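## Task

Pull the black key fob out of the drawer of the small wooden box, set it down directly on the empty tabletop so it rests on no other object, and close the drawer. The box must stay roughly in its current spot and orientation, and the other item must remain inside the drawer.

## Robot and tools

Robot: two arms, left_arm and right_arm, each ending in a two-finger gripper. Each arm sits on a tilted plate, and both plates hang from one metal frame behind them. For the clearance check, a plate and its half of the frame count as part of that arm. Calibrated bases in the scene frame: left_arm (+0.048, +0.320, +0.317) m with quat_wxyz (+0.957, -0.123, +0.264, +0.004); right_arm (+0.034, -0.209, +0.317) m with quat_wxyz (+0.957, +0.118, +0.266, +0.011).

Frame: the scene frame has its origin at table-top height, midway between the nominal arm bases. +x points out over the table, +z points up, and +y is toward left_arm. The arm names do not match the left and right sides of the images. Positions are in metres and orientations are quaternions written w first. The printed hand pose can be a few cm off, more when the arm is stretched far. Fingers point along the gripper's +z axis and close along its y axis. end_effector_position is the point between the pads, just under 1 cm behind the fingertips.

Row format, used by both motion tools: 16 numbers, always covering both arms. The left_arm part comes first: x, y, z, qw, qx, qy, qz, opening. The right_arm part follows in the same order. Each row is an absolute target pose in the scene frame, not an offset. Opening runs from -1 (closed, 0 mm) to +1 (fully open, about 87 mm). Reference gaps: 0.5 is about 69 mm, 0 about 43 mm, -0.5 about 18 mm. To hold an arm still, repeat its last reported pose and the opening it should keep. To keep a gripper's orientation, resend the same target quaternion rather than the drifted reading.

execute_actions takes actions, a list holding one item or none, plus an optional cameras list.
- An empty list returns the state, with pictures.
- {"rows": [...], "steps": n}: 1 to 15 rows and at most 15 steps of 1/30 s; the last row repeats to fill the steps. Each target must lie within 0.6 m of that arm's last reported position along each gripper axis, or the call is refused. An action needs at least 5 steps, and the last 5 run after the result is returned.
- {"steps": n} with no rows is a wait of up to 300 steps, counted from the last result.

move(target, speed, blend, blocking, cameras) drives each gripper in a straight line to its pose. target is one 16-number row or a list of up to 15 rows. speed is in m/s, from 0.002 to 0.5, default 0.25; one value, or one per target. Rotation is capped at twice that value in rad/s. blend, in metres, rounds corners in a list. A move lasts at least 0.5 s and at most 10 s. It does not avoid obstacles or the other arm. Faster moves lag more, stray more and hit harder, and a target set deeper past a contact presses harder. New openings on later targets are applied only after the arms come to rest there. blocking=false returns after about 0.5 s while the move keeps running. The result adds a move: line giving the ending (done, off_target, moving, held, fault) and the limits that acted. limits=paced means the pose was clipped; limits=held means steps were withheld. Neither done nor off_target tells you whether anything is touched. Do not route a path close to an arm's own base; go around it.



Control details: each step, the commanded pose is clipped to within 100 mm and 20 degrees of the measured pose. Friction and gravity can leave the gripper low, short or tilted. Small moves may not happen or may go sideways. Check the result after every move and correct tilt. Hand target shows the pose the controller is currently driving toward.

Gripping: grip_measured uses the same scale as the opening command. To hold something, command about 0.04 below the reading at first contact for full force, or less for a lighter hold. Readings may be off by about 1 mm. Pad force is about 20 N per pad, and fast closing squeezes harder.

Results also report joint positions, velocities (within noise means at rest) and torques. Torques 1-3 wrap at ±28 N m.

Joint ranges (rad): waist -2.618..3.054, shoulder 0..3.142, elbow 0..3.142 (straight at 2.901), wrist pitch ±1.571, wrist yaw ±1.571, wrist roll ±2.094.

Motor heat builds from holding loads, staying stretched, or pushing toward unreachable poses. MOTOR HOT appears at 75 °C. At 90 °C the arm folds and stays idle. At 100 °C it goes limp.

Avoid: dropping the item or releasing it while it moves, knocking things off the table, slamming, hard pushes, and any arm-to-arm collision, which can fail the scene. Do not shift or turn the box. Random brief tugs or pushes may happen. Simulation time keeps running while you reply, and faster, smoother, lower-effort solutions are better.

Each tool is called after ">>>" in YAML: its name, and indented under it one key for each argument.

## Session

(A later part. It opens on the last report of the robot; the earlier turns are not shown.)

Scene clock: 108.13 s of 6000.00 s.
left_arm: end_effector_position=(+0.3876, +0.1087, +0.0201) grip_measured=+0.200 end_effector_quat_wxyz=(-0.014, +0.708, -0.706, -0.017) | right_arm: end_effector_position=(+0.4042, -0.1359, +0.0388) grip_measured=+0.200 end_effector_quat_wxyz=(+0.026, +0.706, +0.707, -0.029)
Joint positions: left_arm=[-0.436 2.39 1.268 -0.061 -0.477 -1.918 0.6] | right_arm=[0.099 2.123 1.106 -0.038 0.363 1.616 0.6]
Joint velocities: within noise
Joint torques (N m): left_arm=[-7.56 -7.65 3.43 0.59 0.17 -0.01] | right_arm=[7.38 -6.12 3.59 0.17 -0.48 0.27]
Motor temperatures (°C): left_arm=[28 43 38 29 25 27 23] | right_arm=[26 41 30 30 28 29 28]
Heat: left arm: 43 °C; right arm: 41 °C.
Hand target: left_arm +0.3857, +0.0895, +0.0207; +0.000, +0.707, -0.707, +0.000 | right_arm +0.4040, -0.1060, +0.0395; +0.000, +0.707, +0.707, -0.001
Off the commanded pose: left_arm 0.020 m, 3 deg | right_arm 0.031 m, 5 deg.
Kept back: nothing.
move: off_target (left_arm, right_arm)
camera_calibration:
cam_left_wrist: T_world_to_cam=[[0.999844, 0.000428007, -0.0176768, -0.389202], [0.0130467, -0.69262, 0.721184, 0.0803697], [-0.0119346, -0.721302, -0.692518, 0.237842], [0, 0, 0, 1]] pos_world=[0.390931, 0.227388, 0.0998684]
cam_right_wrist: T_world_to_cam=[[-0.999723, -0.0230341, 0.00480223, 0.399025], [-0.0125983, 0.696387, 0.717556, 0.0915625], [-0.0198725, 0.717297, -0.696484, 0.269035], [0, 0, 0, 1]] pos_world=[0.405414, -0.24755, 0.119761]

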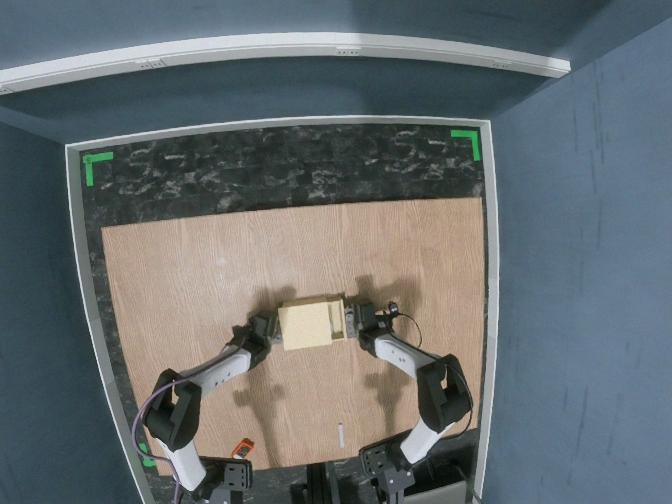

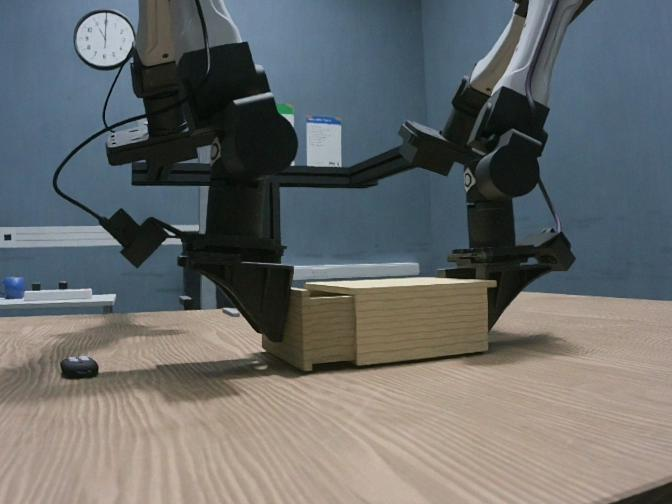

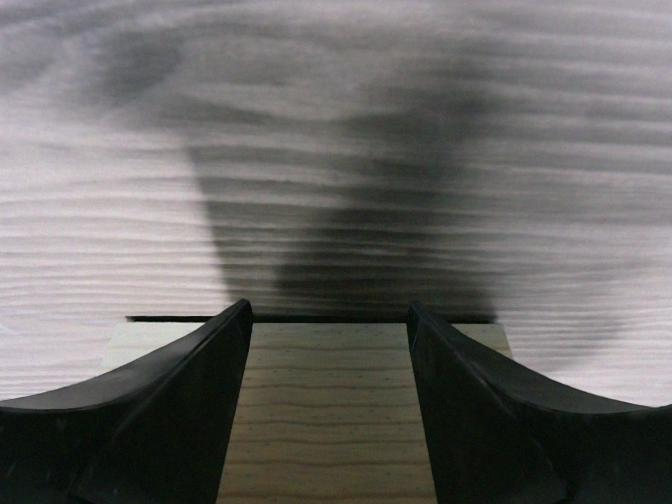

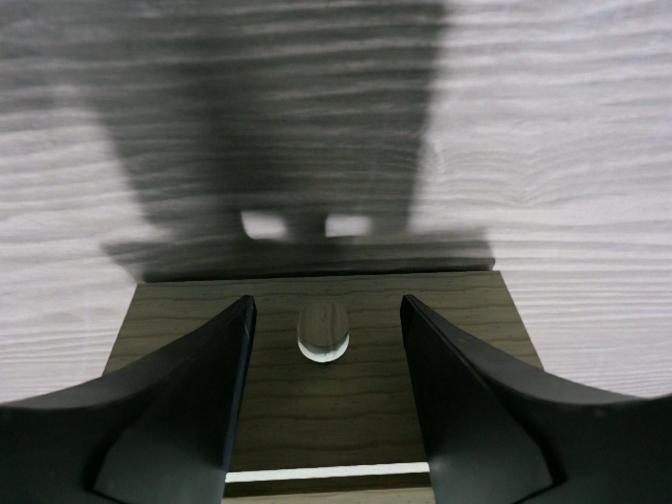

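>>> move:
  target:
    - [0.386, 0.1087, 0.025, 0, -0.7071, 0.7071, 0, 0.2, 0.405, -0.15, 0.04, 0, 0.7071, 0.7071, 0, 0.2]
    - [0.386, 0.1087, 0.025, 0, -0.7071, 0.7071, 0, 0.2, 0.405, -0.15, 0.12, 0, 0.7071, 0.7071, 0, 0.2]
    - [0.386, 0.1087, 0.025, 0, -0.7071, 0.7071, 0, 0.2, 0.405, -0.04, 0.16, 0, 0.7071, 0.7071, 0, 0.2]
  speed: 0.12
  blend: [0.005,0.02,0]

Scene clock: 111.40 s of 6000.00 s.
left_arm: end_effector_position=(+0.3732, +0.1095, +0.0180) grip_measured=+0.200 end_effector_quat_wxyz=(-0.003, +0.701, -0.712, -0.019) | right_arm: end_effector_position=(+0.4066, -0.0421, +0.1638) grip_measured=+0.200 end_effector_quat_wxyz=(-0.001, +0.708, +0.706, +0.009)
Joint positions: left_arm=[-0.435 2.39 1.228 -0.034 -0.459 -1.904 0.6] | right_arm=[0.416 1.853 1.12 -0.403 0.42 1.913 0.6]
Joint velocities: within noise
Joint torques (N m): left_arm=[-4.29 -11.4 1.37 0.57 0.14 0.28] | right_arm=[5.29 -5.93 6.02 -0.04 0.21 -0.04]
Motor temperatures (°C): left_arm=[28 43 38 29 25 27 23] | right_arm=[26 41 30 30 28 29 28]
Heat: left arm: 43 °C; right arm: 41 °C.
Hand target: left_arm +0.3860, +0.1089, +0.0250; +0.000, +0.707, -0.707, +0.000 | right_arm +0.4050, -0.0400, +0.1601; +0.000, +0.707, +0.707, +0.000
Off the commanded pose: left_arm 0.015 m, 2 deg | right_arm 0.005 m, 1 deg.
Kept back: nothing.
move: off_target (left_arm)
camera_calibration:
cam_left_wrist: T_world_to_cam=[[0.999205, -0.0174864, -0.0358386, -0.372303], [0.0141999, -0.683791, 0.72954, 0.0810339], [-0.0372631, -0.729468, -0.682999, 0.246965], [0, 0, 0, 1]] pos_world=[0.380059, 0.229054, 0.0962168]
cam_right_wrist: T_world_to_cam=[[-0.999751, -0.017626, -0.0136826, 0.406232], [-0.021711, 0.626892, 0.778804, -0.0726439], [-0.00514967, 0.778907, -0.627119, 0.274055], [0, 0, 0, 1]] pos_world=[0.405965, -0.160763, 0.233999]

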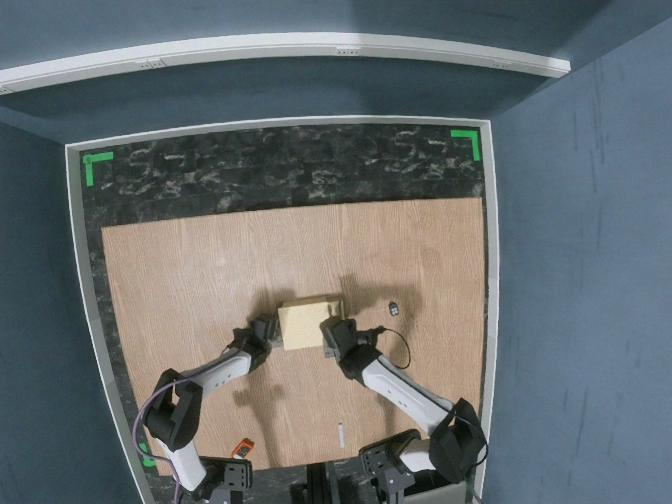

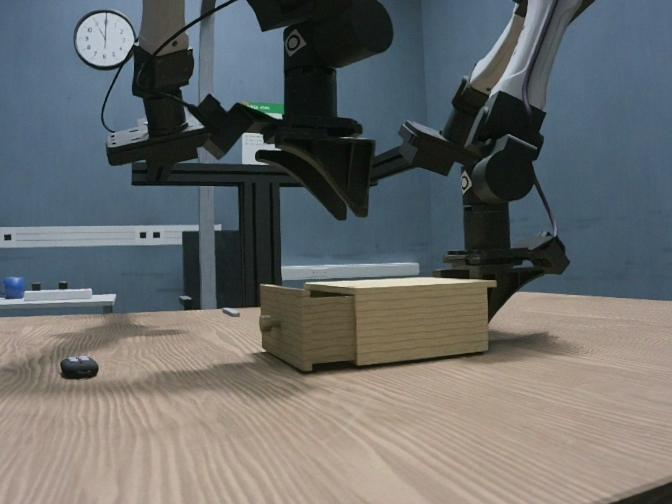

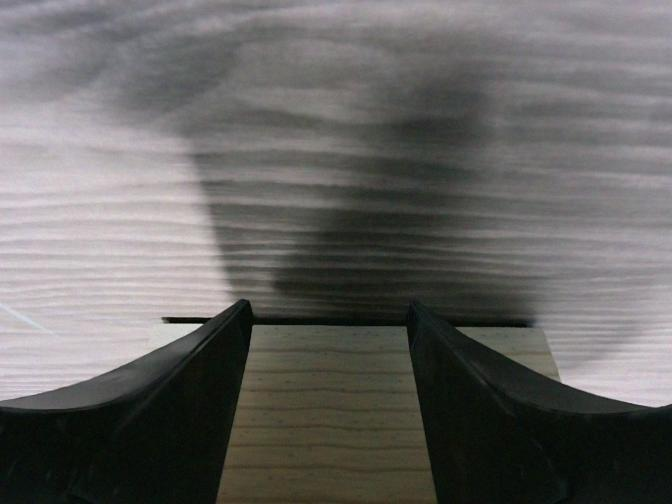

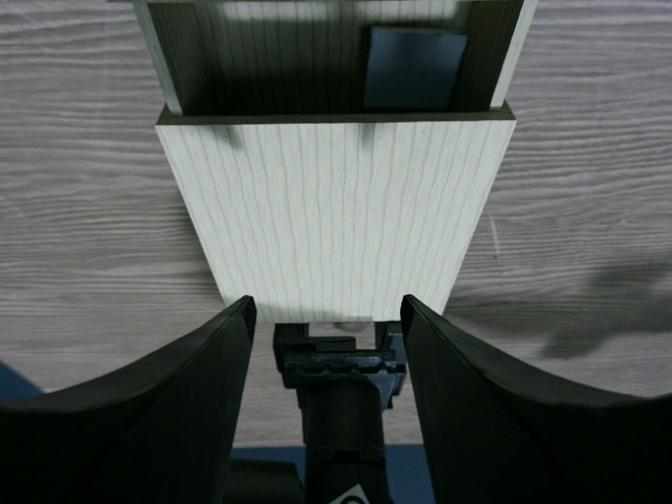

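>>> zoom_image:
  camera: "cam_right_wrist"
  region: [130, 0, 540, 140]

Scaled by 1.229 from the camera's 672x504 image, which has a finer 960x720 frame.

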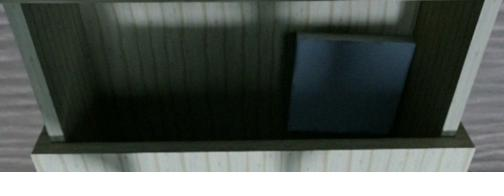

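>>> move:
  target:
    - [0.386, 0.092, 0.022, 0, -0.7071, 0.7071, 0, 0.2, 0.405, -0.16, 0.12, 0, 0.7071, 0.7071, 0, 0.2]
    - [0.386, 0.092, 0.022, 0, -0.7071, 0.7071, 0, 0.2, 0.405, -0.158, 0.036, 0, 0.7071, 0.7071, 0, 0.2]
    - [0.386, 0.09, 0.022, 0, -0.7071, 0.7071, 0, 0.2, 0.405, -0.14, 0.036, 0, 0.7071, 0.7071, 0, 0.2]
    - [0.386, 0.09, 0.022, 0, -0.7071, 0.7071, 0, 0.2, 0.405, -0.092, 0.036, 0, 0.7071, 0.7071, 0, 0.2]
  speed: [0.12, 0.12, 0.1, 0.06]
  blend: [0.01, 0.0, 0.0, 0]

Scene clock: 116.43 s of 6000.00 s.
left_arm: end_effector_position=(+0.3829, +0.1088, +0.0200) grip_measured=+0.200 end_effector_quat_wxyz=(-0.011, +0.708, -0.706, -0.021) | right_arm: end_effector_position=(+0.4047, -0.1183, +0.0370) grip_measured=+0.200 end_effector_quat_wxyz=(+0.021, +0.705, +0.708, -0.024)
Joint positions: left_arm=[-0.438 2.39 1.26 -0.064 -0.476 -1.924 0.6] | right_arm=[0.135 2.149 1.126 -0.041 0.366 1.647 0.6]
Joint velocities: within noise
Joint torques (N m): left_arm=[-7.42 -8.24 3.52 0.58 0.16 0.07] | right_arm=[7.25 -6.27 3.7 0.17 -0.37 0.23]
Motor temperatures (°C): left_arm=[29 44 38 29 25 27 23] | right_arm=[26 41 30 30 28 29 28]
Heat: left arm: 44 °C; right arm: 41 °C.
Hand target: left_arm +0.3856, +0.0905, +0.0227; +0.000, +0.707, -0.707, +0.000 | right_arm +0.4041, -0.0927, +0.0371; +0.000, +0.707, +0.707, -0.001
Off the commanded pose: left_arm 0.019 m, 3 deg | right_arm 0.026 m, 4 deg.
Kept back: nothing.
move: off_target (left_arm, right_arm)
camera_calibration:
cam_left_wrist: T_world_to_cam=[[0.99964, 0.00036314, -0.0268243, -0.384267], [0.0195856, -0.693183, 0.720496, 0.0781434], [-0.0183325, -0.720762, -0.69294, 0.240152], [0, 0, 0, 1]] pos_world=[0.387001, 0.227399, 0.0998012]
cam_right_wrist: T_world_to_cam=[[-0.999701, -0.0242883, 0.00276441, 0.399794], [-0.014646, 0.685656, 0.727778, 0.0798138], [-0.019572, 0.72752, -0.685807, 0.255767], [0, 0, 0, 1]] pos_world=[0.40585, -0.23109, 0.116215]

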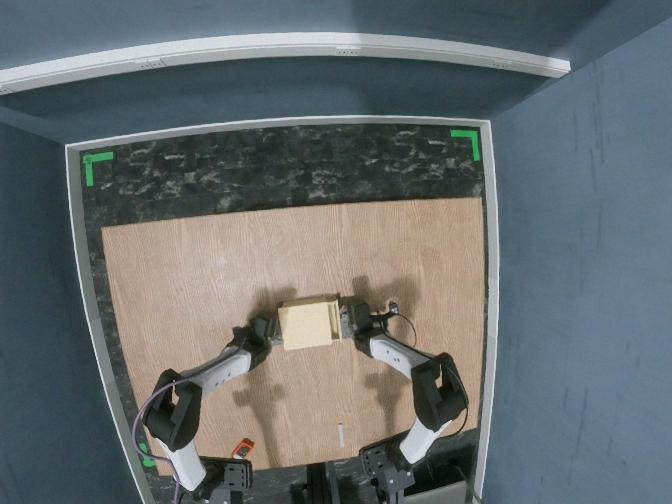

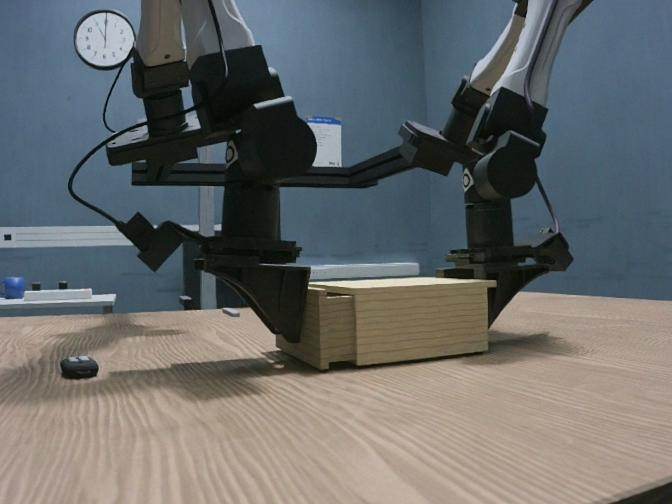

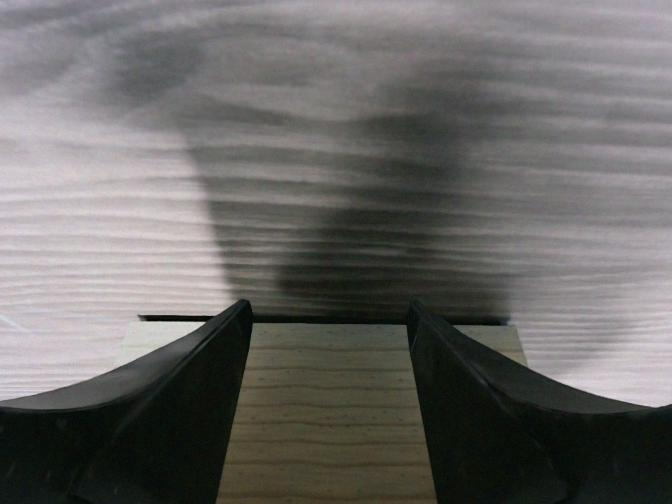

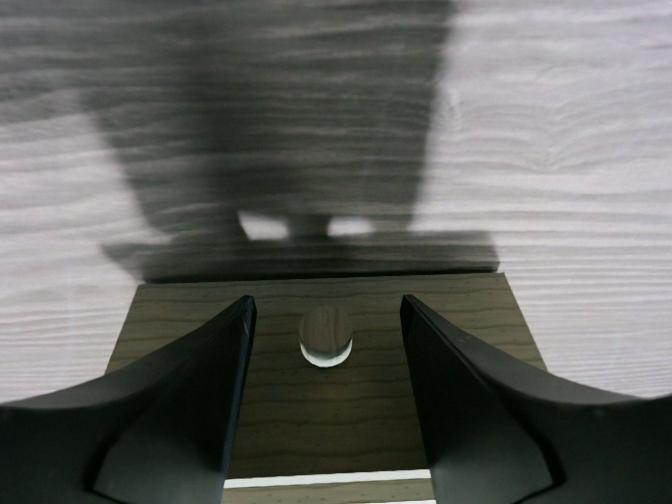

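>>> move:
  target:
    - [0.386, 0.088, 0.022, 0, -0.7071, 0.7071, 0, 0.2, 0.405, -0.068, 0.036, 0, 0.7071, 0.7071, 0, 0.2]
  speed: [0.06]

Scene clock: 117.40 s of 6000.00 s.
left_arm: end_effector_position=(+0.3832, +0.1088, +0.0202) grip_measured=+0.200 end_effector_quat_wxyz=(-0.010, +0.708, -0.706, -0.022) | right_arm: end_effector_position=(+0.4042, -0.0991, +0.0366) grip_measured=+0.200 end_effector_quat_wxyz=(+0.024, +0.705, +0.708, -0.030)
Joint positions: left_arm=[-0.438 2.39 1.263 -0.07 -0.476 -1.925 0.6] | right_arm=[0.188 2.178 1.159 -0.071 0.403 1.699 0.6]
Joint velocities: within noise
Joint torques (N m): left_arm=[-7.79 -7.98 3.75 0.6 0.15 0.03] | right_arm=[7.98 -6.04 3.84 0.21 -0.45 0.25]
Motor temperatures (°C): left_arm=[29 44 38 29 25 27 23] | right_arm=[26 41 30 30 28 29 28]
Heat: left arm: 44 °C; right arm: 41 °C.
Hand target: left_arm +0.3856, +0.0885, +0.0228; +0.000, +0.707, -0.707, +0.000 | right_arm +0.4041, -0.0691, +0.0376; +0.000, +0.707, +0.707, -0.001
Off the commanded pose: left_arm 0.021 m, 3 deg | right_arm 0.031 m, 4 deg.
Kept back: nothing.
move: off_target (left_arm, right_arm)
camera_calibration:
cam_left_wrist: T_world_to_cam=[[0.999578, 0.000394444, -0.0290533, -0.384436], [0.0211976, -0.693771, 0.719884, 0.0774774], [-0.0198724, -0.720195, -0.693487, 0.240854], [0, 0, 0, 1]] pos_world=[0.387417, 0.227365, 0.100085]
cam_right_wrist: T_world_to_cam=[[-0.999657, -0.024933, 0.00796839, 0.399561], [-0.0116012, 0.694921, 0.718993, 0.0669339], [-0.0234641, 0.718654, -0.694972, 0.24261], [0, 0, 0, 1]] pos_world=[0.405893, -0.210904, 0.117298]

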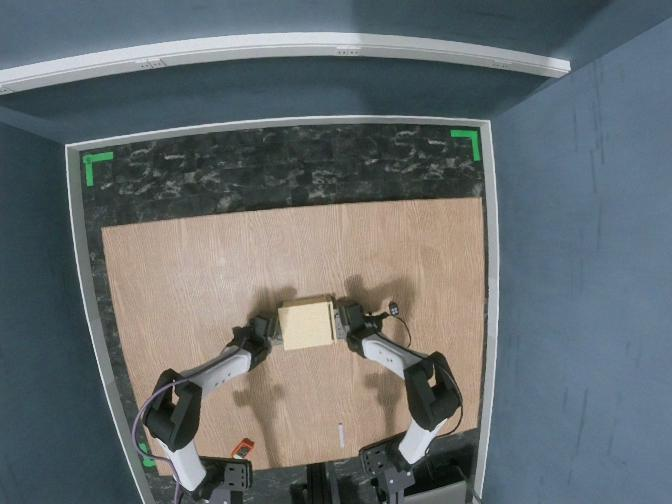

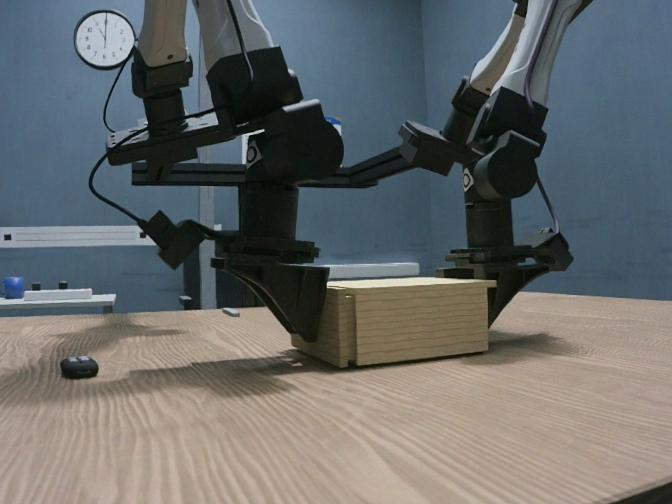

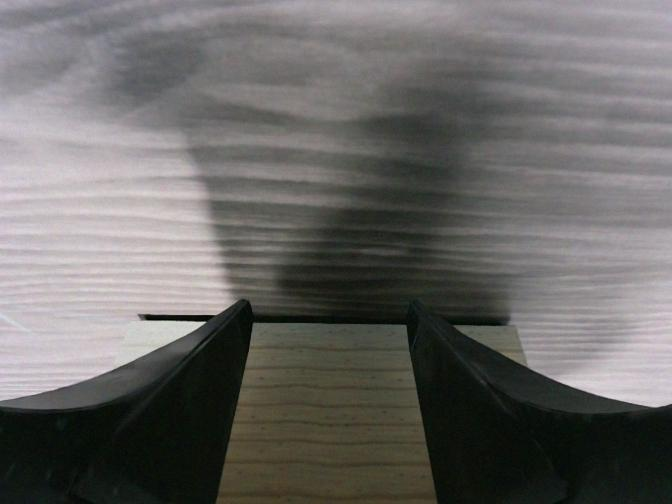

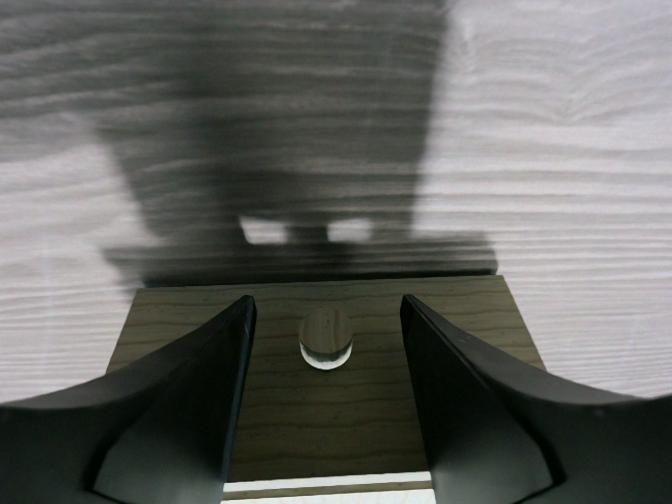

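Working. Push the rest.

>>> move:
  target:
    - [0.386, 0.086, 0.022, 0, -0.7071, 0.7071, 0, 0.2, 0.405, -0.055, 0.036, 0, 0.7071, 0.7071, 0, 0.2]
  speed: [0.05]

>>> zoom_image:
  camera: "cam_low"
  region: [250, 265, 520, 385]

Scene clock: 118.43 s of 6000.00 s.
left_arm: end_effector_position=(+0.3830, +0.1091, +0.0203) grip_measured=+0.200 end_effector_quat_wxyz=(-0.013, +0.708, -0.706, -0.025) | right_arm: end_effector_position=(+0.4037, -0.0901, +0.0364) grip_measured=+0.200 end_effector_quat_wxyz=(+0.029, +0.705, +0.708, -0.036)
Joint positions: left_arm=[-0.441 2.391 1.268 -0.078 -0.485 -1.93 0.6] | right_arm=[0.217 2.195 1.18 -0.092 0.432 1.73 0.6]
Joint velocities: within noise
Joint torques (N m): left_arm=[-7.9 -7.86 3.75 0.65 0.2 0.03] | right_arm=[8.38 -5.96 4.11 0.23 -0.55 0.19]
Motor temperatures (°C): left_arm=[29 44 37 29 25 27 23] | right_arm=[26 40 30 30 28 29 28]
Heat: left arm: 44 °C; right arm: 40 °C.
Hand target: left_arm +0.3854, +0.0866, +0.0230; +0.000, +0.707, -0.707, +0.000 | right_arm +0.4037, -0.0563, +0.0381; -0.001, +0.707, +0.708, -0.001
Off the commanded pose: left_arm 0.023 m, 3 deg | right_arm 0.035 m, 5 deg.
Kept back: nothing.
move: off_target (left_arm, right_arm)
camera_calibration:
cam_left_wrist: T_world_to_cam=[[0.999556, 0.000334888, -0.0297926, -0.384209], [0.021507, -0.700121, 0.713701, 0.0783667], [-0.0206194, -0.714024, -0.699817, 0.240881], [0, 0, 0, 1]] pos_world=[0.38732, 0.22699, 0.101196]
cam_right_wrist: T_world_to_cam=[[-0.999641, -0.0243445, 0.0112164, 0.399178], [-0.00926017, 0.706352, 0.7078, 0.0612861], [-0.0251538, 0.707442, -0.706324, 0.236062], [0, 0, 0, 1]] pos_world=[0.40554, -0.200572, 0.118881]

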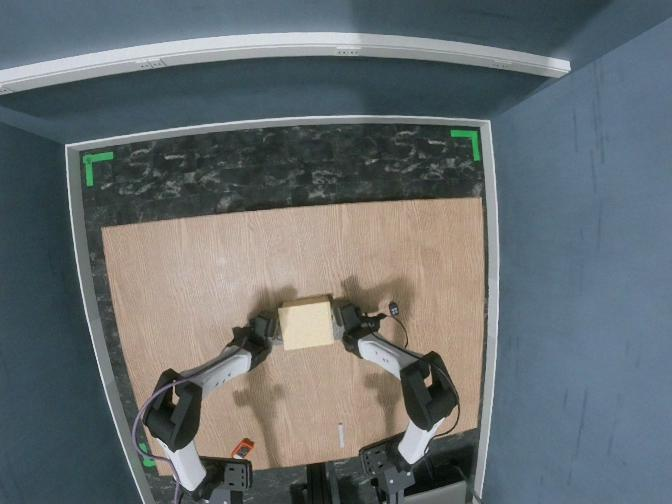

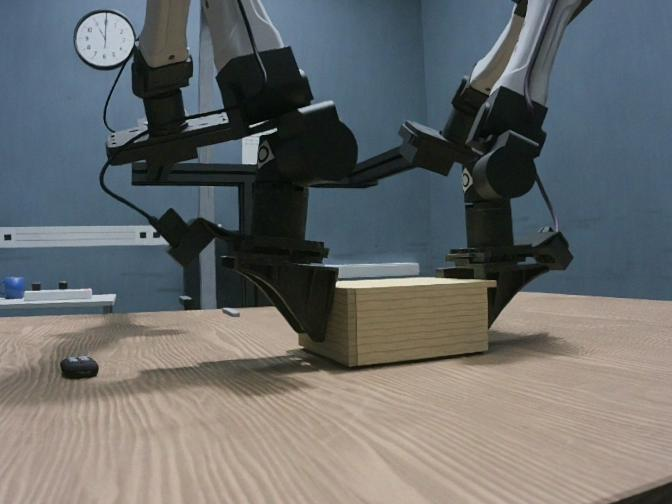

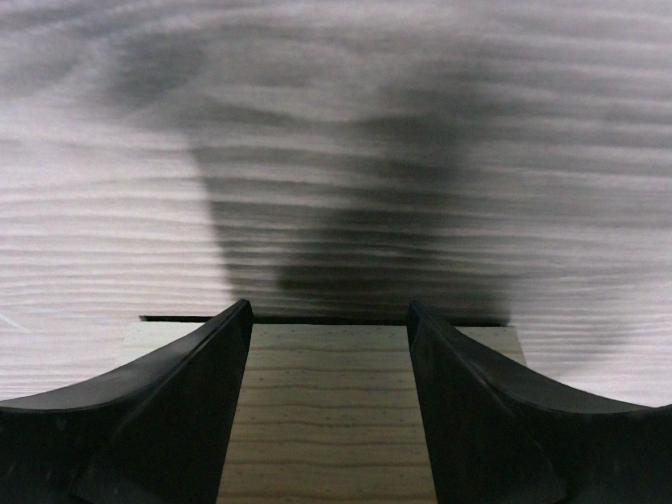

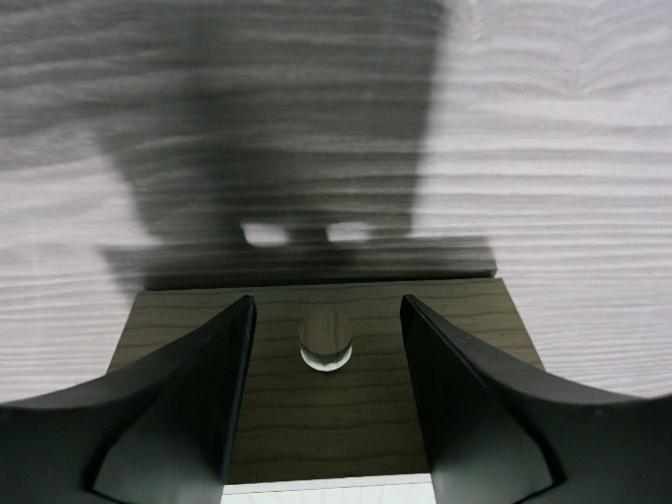

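Scaled by 1.867 from the camera's 672x504 image, which has a finer 960x720 frame.

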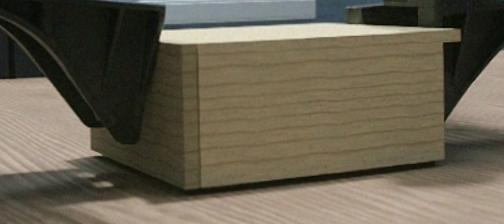

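>>> move:
  target:
    - [0.386, 0.084, 0.022, 0, -0.7071, 0.7071, 0, 0.2, 0.405, -0.048, 0.036, 0, 0.7071, 0.7071, 0, 0.2]
  speed: [0.05]

>>> zoom_image:
  camera: "cam_low"
  region: [250, 265, 520, 385]

>>> zoom_image:
  camera: "cam_high"
  region: [260, 280, 370, 362]

Scene clock: 119.37 s of 6000.00 s.
left_arm: end_effector_position=(+0.3831, +0.1094, +0.0203) grip_measured=+0.200 end_effector_quat_wxyz=(-0.015, +0.707, -0.706, -0.028) | right_arm: end_effector_position=(+0.4035, -0.0907, +0.0362) grip_measured=+0.200 end_effector_quat_wxyz=(+0.033, +0.705, +0.707, -0.044)
Joint positions: left_arm=[-0.443 2.392 1.272 -0.086 -0.491 -1.934 0.6] | right_arm=[0.223 2.2 1.19 -0.108 0.451 1.741 0.6]
Joint velocities: within noise
Joint torques (N m): left_arm=[-8.17 -7.75 3.81 0.68 0.28 0.08] | right_arm=[9.42 -5.85 4.04 0.32 -0.75 0.26]
Motor temperatures (°C): left_arm=[29 44 37 29 25 27 23] | right_arm=[26 40 30 30 28 29 28]
Heat: left arm: 44 °C; right arm: 40 °C.
Hand target: left_arm +0.3855, +0.0848, +0.0233; +0.000, +0.707, -0.707, +0.000 | right_arm +0.4033, -0.0499, +0.0389; -0.001, +0.706, +0.708, -0.002
Off the commanded pose: left_arm 0.026 m, 4 deg | right_arm 0.043 m, 6 deg.
Kept back: nothing.
move: off_target (left_arm, right_arm)
camera_calibration:
cam_left_wrist: T_world_to_cam=[[0.999527, 0.000566928, -0.0307479, -0.384358], [0.0222125, -0.704787, 0.709071, 0.078843], [-0.0212687, -0.709419, -0.704466, 0.241006], [0, 0, 0, 1]] pos_world=[0.38755, 0.22676, 0.102057]
cam_right_wrist: T_world_to_cam=[[-0.999606, -0.0228522, 0.0162701, 0.398908], [-0.00511949, 0.718858, 0.695138, 0.0617938], [-0.0275813, 0.694781, -0.718692, 0.236606], [0, 0, 0, 1]] pos_world=[0.405593, -0.199695, 0.120602]

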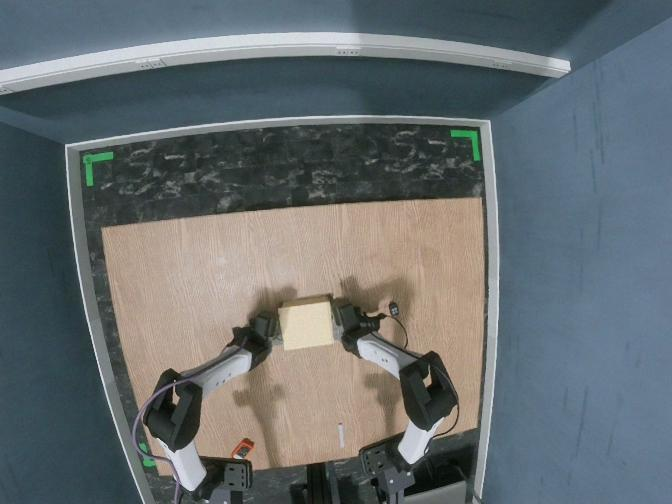

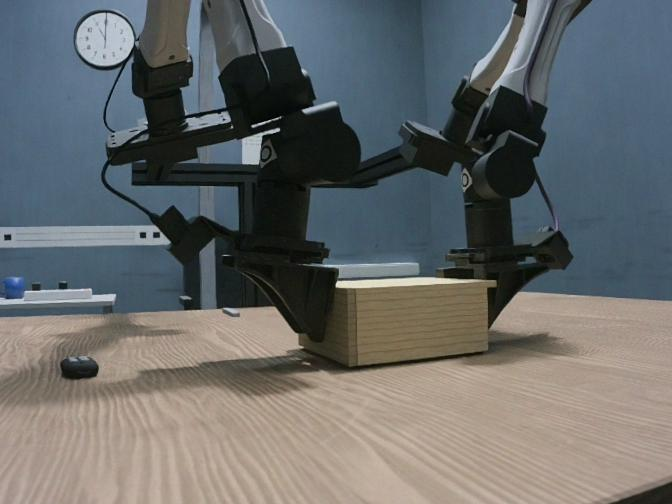

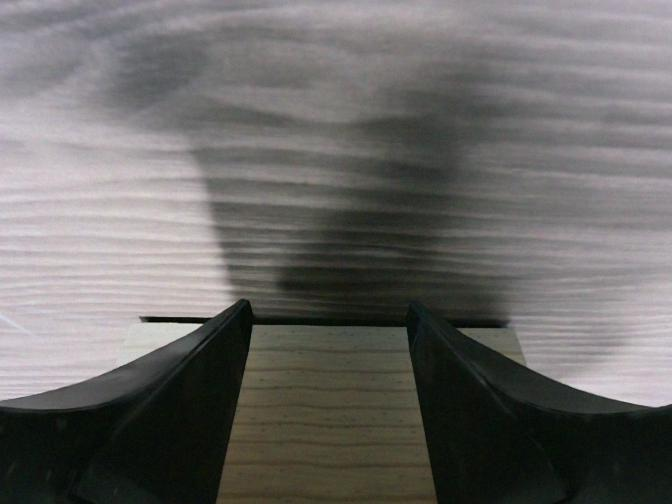

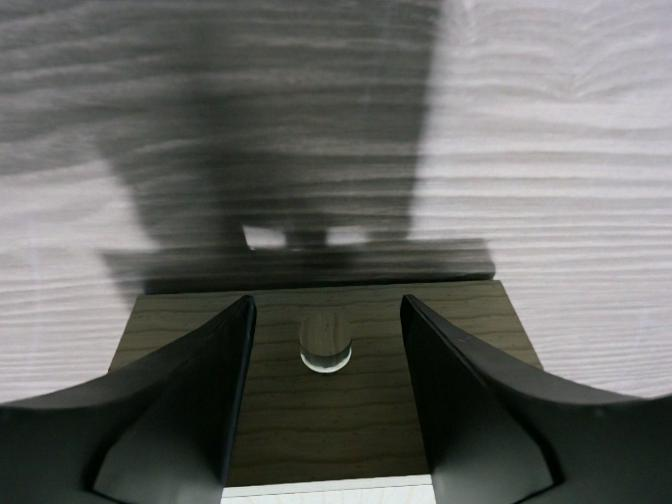

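Scaled by 1.867 from the camera's 672x504 image, which has a finer 960x720 frame.

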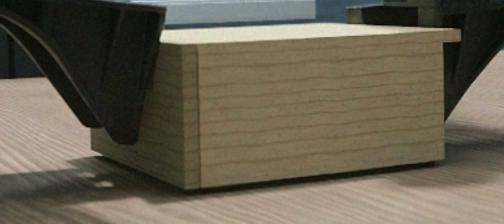

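Scaled by 4.582 from the camera's 672x504 image, which has a finer 960x720 frame.

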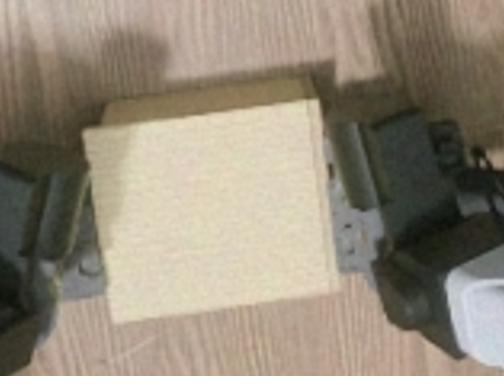

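>>> move:
  target:
    - [0.386, 0.115, 0.025, 0, -0.7071, 0.7071, 0, 0.2, 0.405, -0.105, 0.036, 0, 0.7071, 0.7071, 0, 0.2]
    - [0.386, 0.165, 0.05, 0, -0.7071, 0.7071, 0, 0.2, 0.405, -0.18, 0.05, 0, 0.7071, 0.7071, 0, 0.2]
    - [0.3, 0.17, 0.13, 0, -0.7071, 0.7071, 0, 0.2, 0.405, -0.19, 0.05, 0, 0.7071, 0.7071, 0, 0.2]
    - [0.262, 0.085, 0.13, 0, -0.7071, 0.7071, 0, -1, 0.405, -0.19, 0.05, 0, 0.7071, 0.7071, 0, 0.2]
  speed: [0.08,0.12,0.15,0.15]
  blend: [0.005,0.02,0.02,0]

Scene clock: 124.53 s of 6000.00 s.
left_arm: end_effector_position=(+0.2617, +0.0883, +0.1317) grip_measured=-0.993 end_effector_quat_wxyz=(-0.027, -0.666, +0.745, -0.033) | right_arm: end_effector_position=(+0.3916, -0.1829, +0.0372) grip_measured=+0.200 end_effector_quat_wxyz=(-0.014, +0.704, +0.710, -0.013)
Joint positions: left_arm=[-0.731 2.021 0.689 0.085 -0.47 -2.079 0.004] | right_arm=[-0.065 2.078 1.063 -0.036 0.204 1.471 0.6]
Joint velocities: within noise
Joint torques (N m): left_arm=[-4.88 -5.34 2.3 0.66 -0.06 0.07] | right_arm=[1.42 -11.71 1.32 0.05 0.02 -0.26]
Motor temperatures (°C): left_arm=[29 45 37 29 25 27 23] | right_arm=[26 41 30 29 28 29 28]
Heat: left arm: 45 °C; right arm: 41 °C.
Hand target: left_arm +0.2623, +0.0854, +0.1298; -0.025, -0.668, +0.743, -0.035 | right_arm +0.4048, -0.1899, +0.0495; +0.000, +0.707, +0.707, +0.000
Off the commanded pose: left_arm 0.004 m, 8 deg | right_arm 0.020 m, 2 deg.
joint sent to its limit (left arm) — joint 6 (wrist roll), lower limit.
Kept back: nothing.
move: off_target (left_arm, right_arm); target 4's new opening was sent with left_arm's hand 0.004 m and 8 deg from that target
camera_calibration:
cam_left_wrist: T_world_to_cam=[[0.993434, -0.114389, 0.00182847, -0.252136], [-0.0695008, -0.590744, 0.80386, -0.0108719], [-0.0908727, -0.79871, -0.594815, 0.313586], [0, 0, 0, 1]] pos_world=[0.278221, 0.2152, 0.195726]
cam_right_wrist: T_world_to_cam=[[-0.998917, -0.0283891, 0.0368527, 0.382814], [0.0102903, 0.637729, 0.770192, 0.103621], [-0.0453671, 0.769737, -0.636747, 0.318718], [0, 0, 0, 1]] pos_world=[0.395793, -0.300544, 0.109027]

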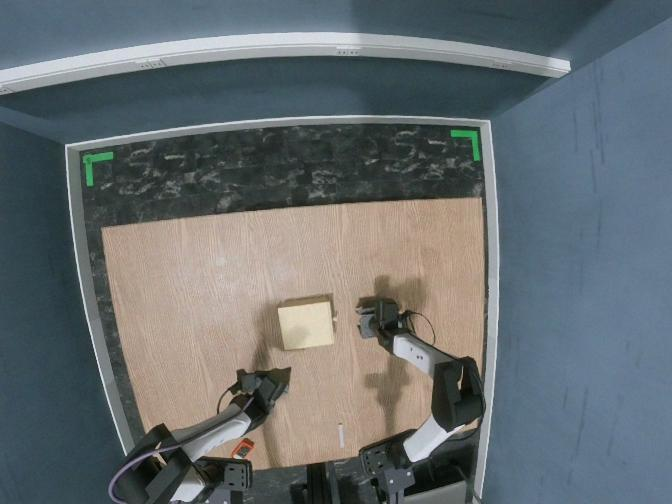

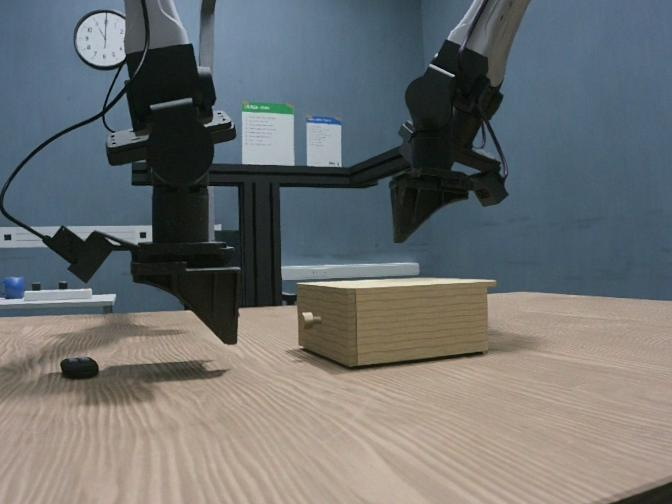

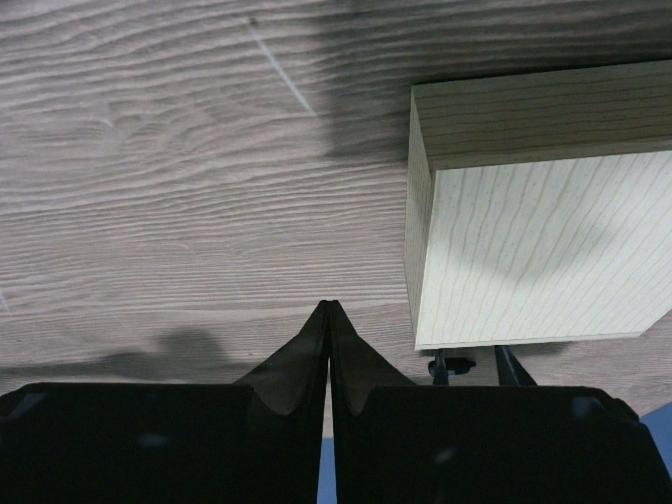

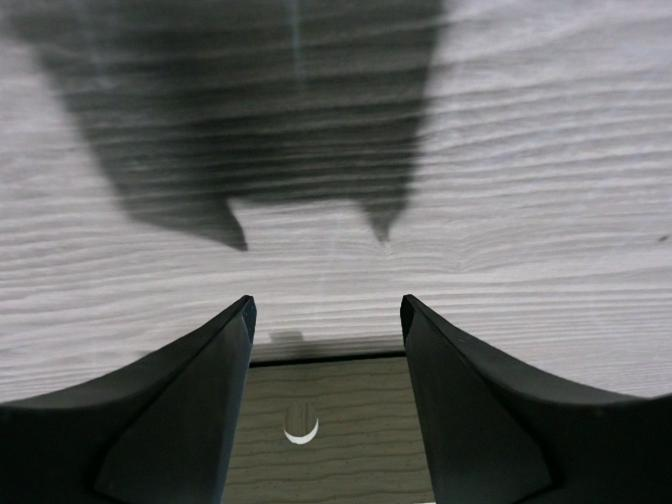

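>>> move:
  target:
    - [0.262, 0.085, 0.04, 0, -0.609, 0.793, 0, -1, 0.405, -0.19, 0.05, 0, 0.7071, 0.7071, 0, 0.2]
    - [0.285, 0.085, 0.04, 0, -0.609, 0.793, 0, -1, 0.405, -0.19, 0.05, 0, 0.7071, 0.7071, 0, 0.2]
  speed: [0.12,0.06]

Scene clock: 126.47 s of 6000.00 s.
left_arm: end_effector_position=(+0.2825, +0.0786, +0.0419) grip_measured=-0.993 end_effector_quat_wxyz=(-0.005, -0.609, +0.793, -0.008) | right_arm: end_effector_position=(+0.3916, -0.1828, +0.0373) grip_measured=+0.200 end_effector_quat_wxyz=(-0.014, +0.704, +0.710, -0.013)
Joint positions: left_arm=[-0.6 2.374 0.952 0.196 -0.483 -1.811 0.004] | right_arm=[-0.065 2.078 1.063 -0.036 0.203 1.471 0.6]
Joint velocities: within noise
Joint torques (N m): left_arm=[-4.07 -8.16 1.17 0.34 -0.18 0.22] | right_arm=[1.43 -11.78 1.43 0.05 0.01 -0.26]
Motor temperatures (°C): left_arm=[29 45 37 29 25 27 23] | right_arm=[26 41 30 29 28 29 28]
Heat: left arm: 45 °C; right arm: 41 °C.
Hand target: left_arm +0.2850, +0.0850, +0.0400; +0.000, -0.609, +0.793, +0.000 | right_arm +0.4048, -0.1899, +0.0495; +0.000, +0.707, +0.707, +0.000
Off the commanded pose: left_arm 0.007 m, 1 deg | right_arm 0.020 m, 2 deg.
Kept back: nothing.
move: off_target (right_arm)
camera_calibration:
cam_left_wrist: T_world_to_cam=[[0.965547, -0.260181, -0.00489165, -0.254089], [-0.164822, -0.625994, 0.76221, 0.0884493], [-0.201375, -0.735144, -0.647311, 0.282709], [0, 0, 0, 1]] pos_world=[0.316844, 0.197091, 0.114341]
cam_right_wrist: T_world_to_cam=[[-0.998908, -0.0287697, 0.0368064, 0.382735], [0.0100295, 0.637429, 0.770444, 0.103604], [-0.0456269, 0.769971, -0.636445, 0.31881], [0, 0, 0, 1]] pos_world=[0.395824, -0.300504, 0.108997]

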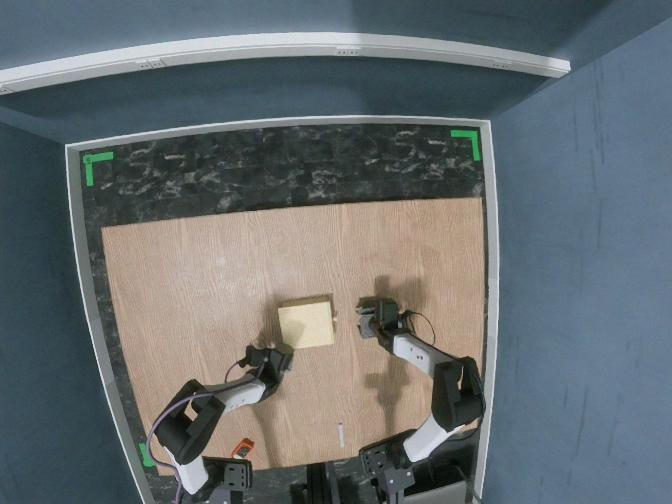

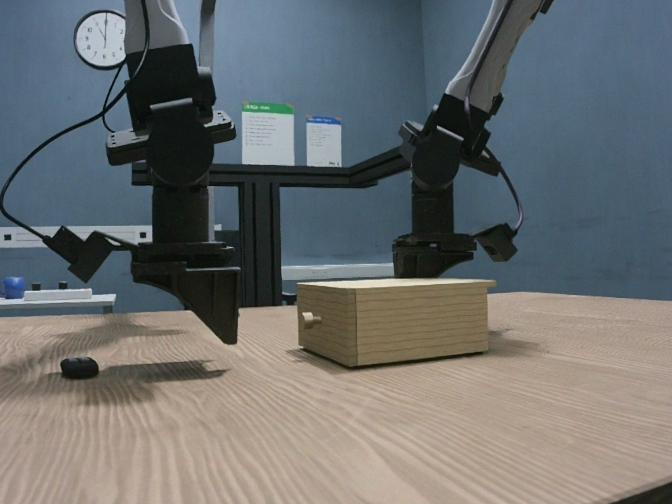

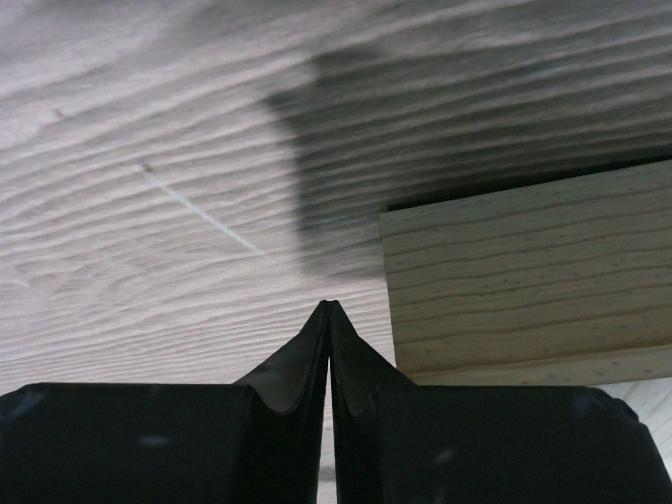

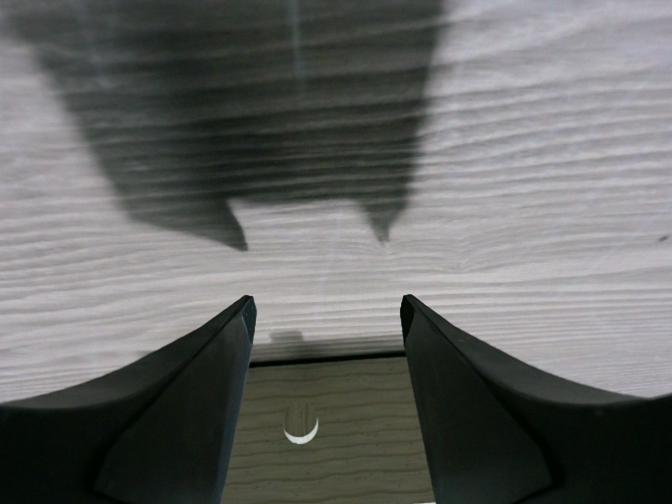

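>>> move:
  target:
    - [0.31, 0.095, 0.04, 0, -0.609, 0.793, 0, -1, 0.405, -0.19, 0.05, 0, 0.7071, 0.7071, 0, 0.2]
  speed: [0.05]

>>> zoom_image:
  camera: "cam_high"
  region: [260, 280, 370, 362]

Scene clock: 127.53 s of 6000.00 s.
left_arm: end_effector_position=(+0.2872, +0.0939, +0.0356) grip_measured=-0.993 end_effector_quat_wxyz=(-0.012, -0.594, +0.804, +0.015) | right_arm: end_effector_position=(+0.3916, -0.1828, +0.0373) grip_measured=+0.200 end_effector_quat_wxyz=(-0.014, +0.704, +0.710, -0.013)
Joint positions: left_arm=[-0.553 2.369 0.986 0.126 -0.474 -1.749 0.003] | right_arm=[-0.065 2.078 1.063 -0.036 0.203 1.471 0.6]
Joint velocities: within noise
Joint torques (N m): left_arm=[-3.52 -10.48 2.06 0.45 -0.09 0.15] | right_arm=[1.39 -11.86 1.32 0.04 0.01 -0.24]
Motor temperatures (°C): left_arm=[29 46 37 29 25 27 23] | right_arm=[26 41 30 29 28 29 28]
Heat: left arm: 46 °C; right arm: 41 °C.
Hand target: left_arm +0.3096, +0.0953, +0.0401; +0.000, -0.609, +0.793, +0.000 | right_arm +0.4048, -0.1899, +0.0495; +0.000, +0.707, +0.707, +0.000
Off the commanded pose: left_arm 0.023 m, 3 deg | right_arm 0.020 m, 2 deg.
Kept back: nothing.
move: off_target (left_arm, right_arm)
camera_calibration:
cam_left_wrist: T_world_to_cam=[[0.954039, -0.295406, -0.0504475, -0.246412], [-0.158851, -0.641227, 0.750729, 0.103792], [-0.254118, -0.708211, -0.658681, 0.303826], [0, 0, 0, 1]] pos_world=[0.328782, 0.208936, 0.109774]
cam_right_wrist: T_world_to_cam=[[-0.998908, -0.0287697, 0.0368064, 0.382735], [0.0100295, 0.637429, 0.770444, 0.103604], [-0.0456269, 0.769971, -0.636445, 0.31881], [0, 0, 0, 1]] pos_world=[0.395824, -0.300504, 0.108997]

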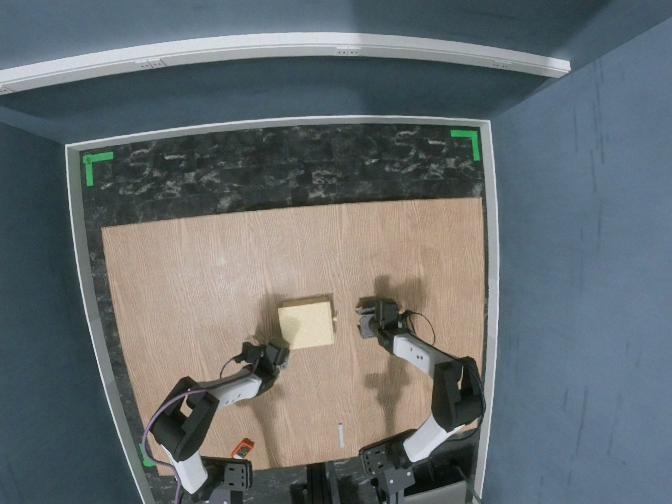

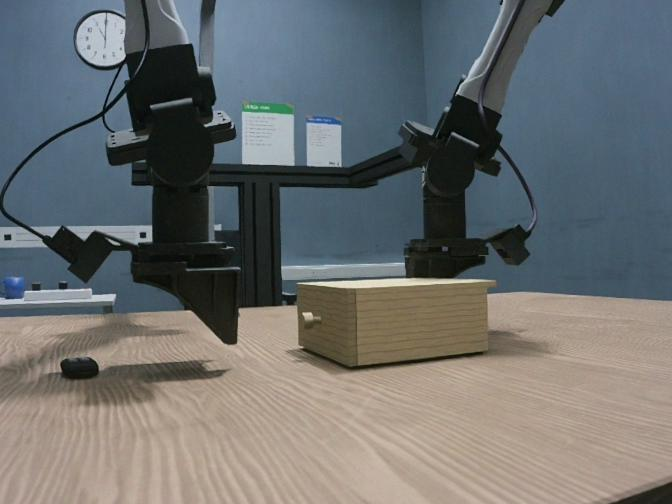

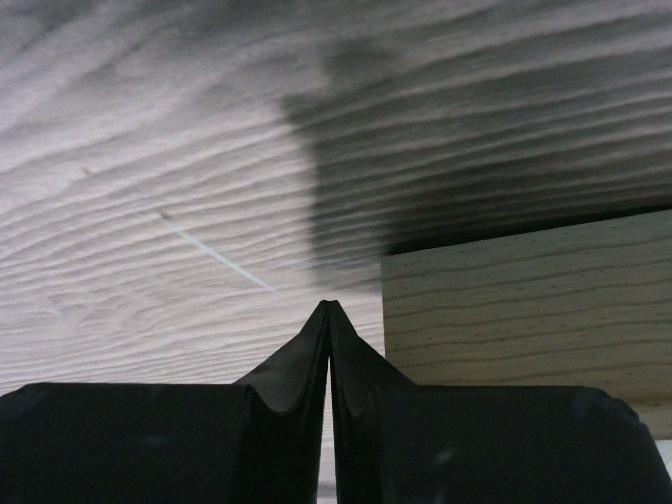

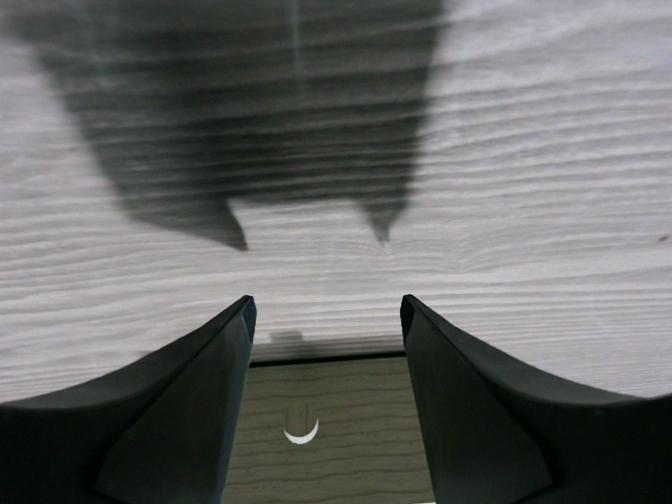

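Scaled by 4.582 from the camera's 672x504 image, which has a finer 960x720 frame.

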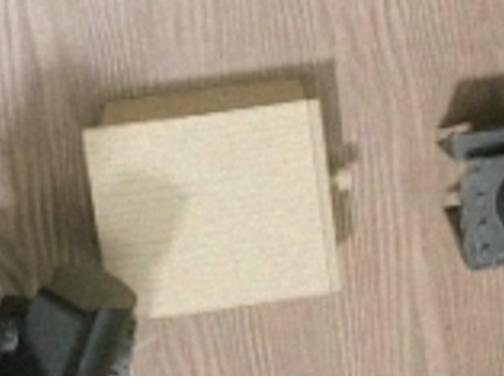

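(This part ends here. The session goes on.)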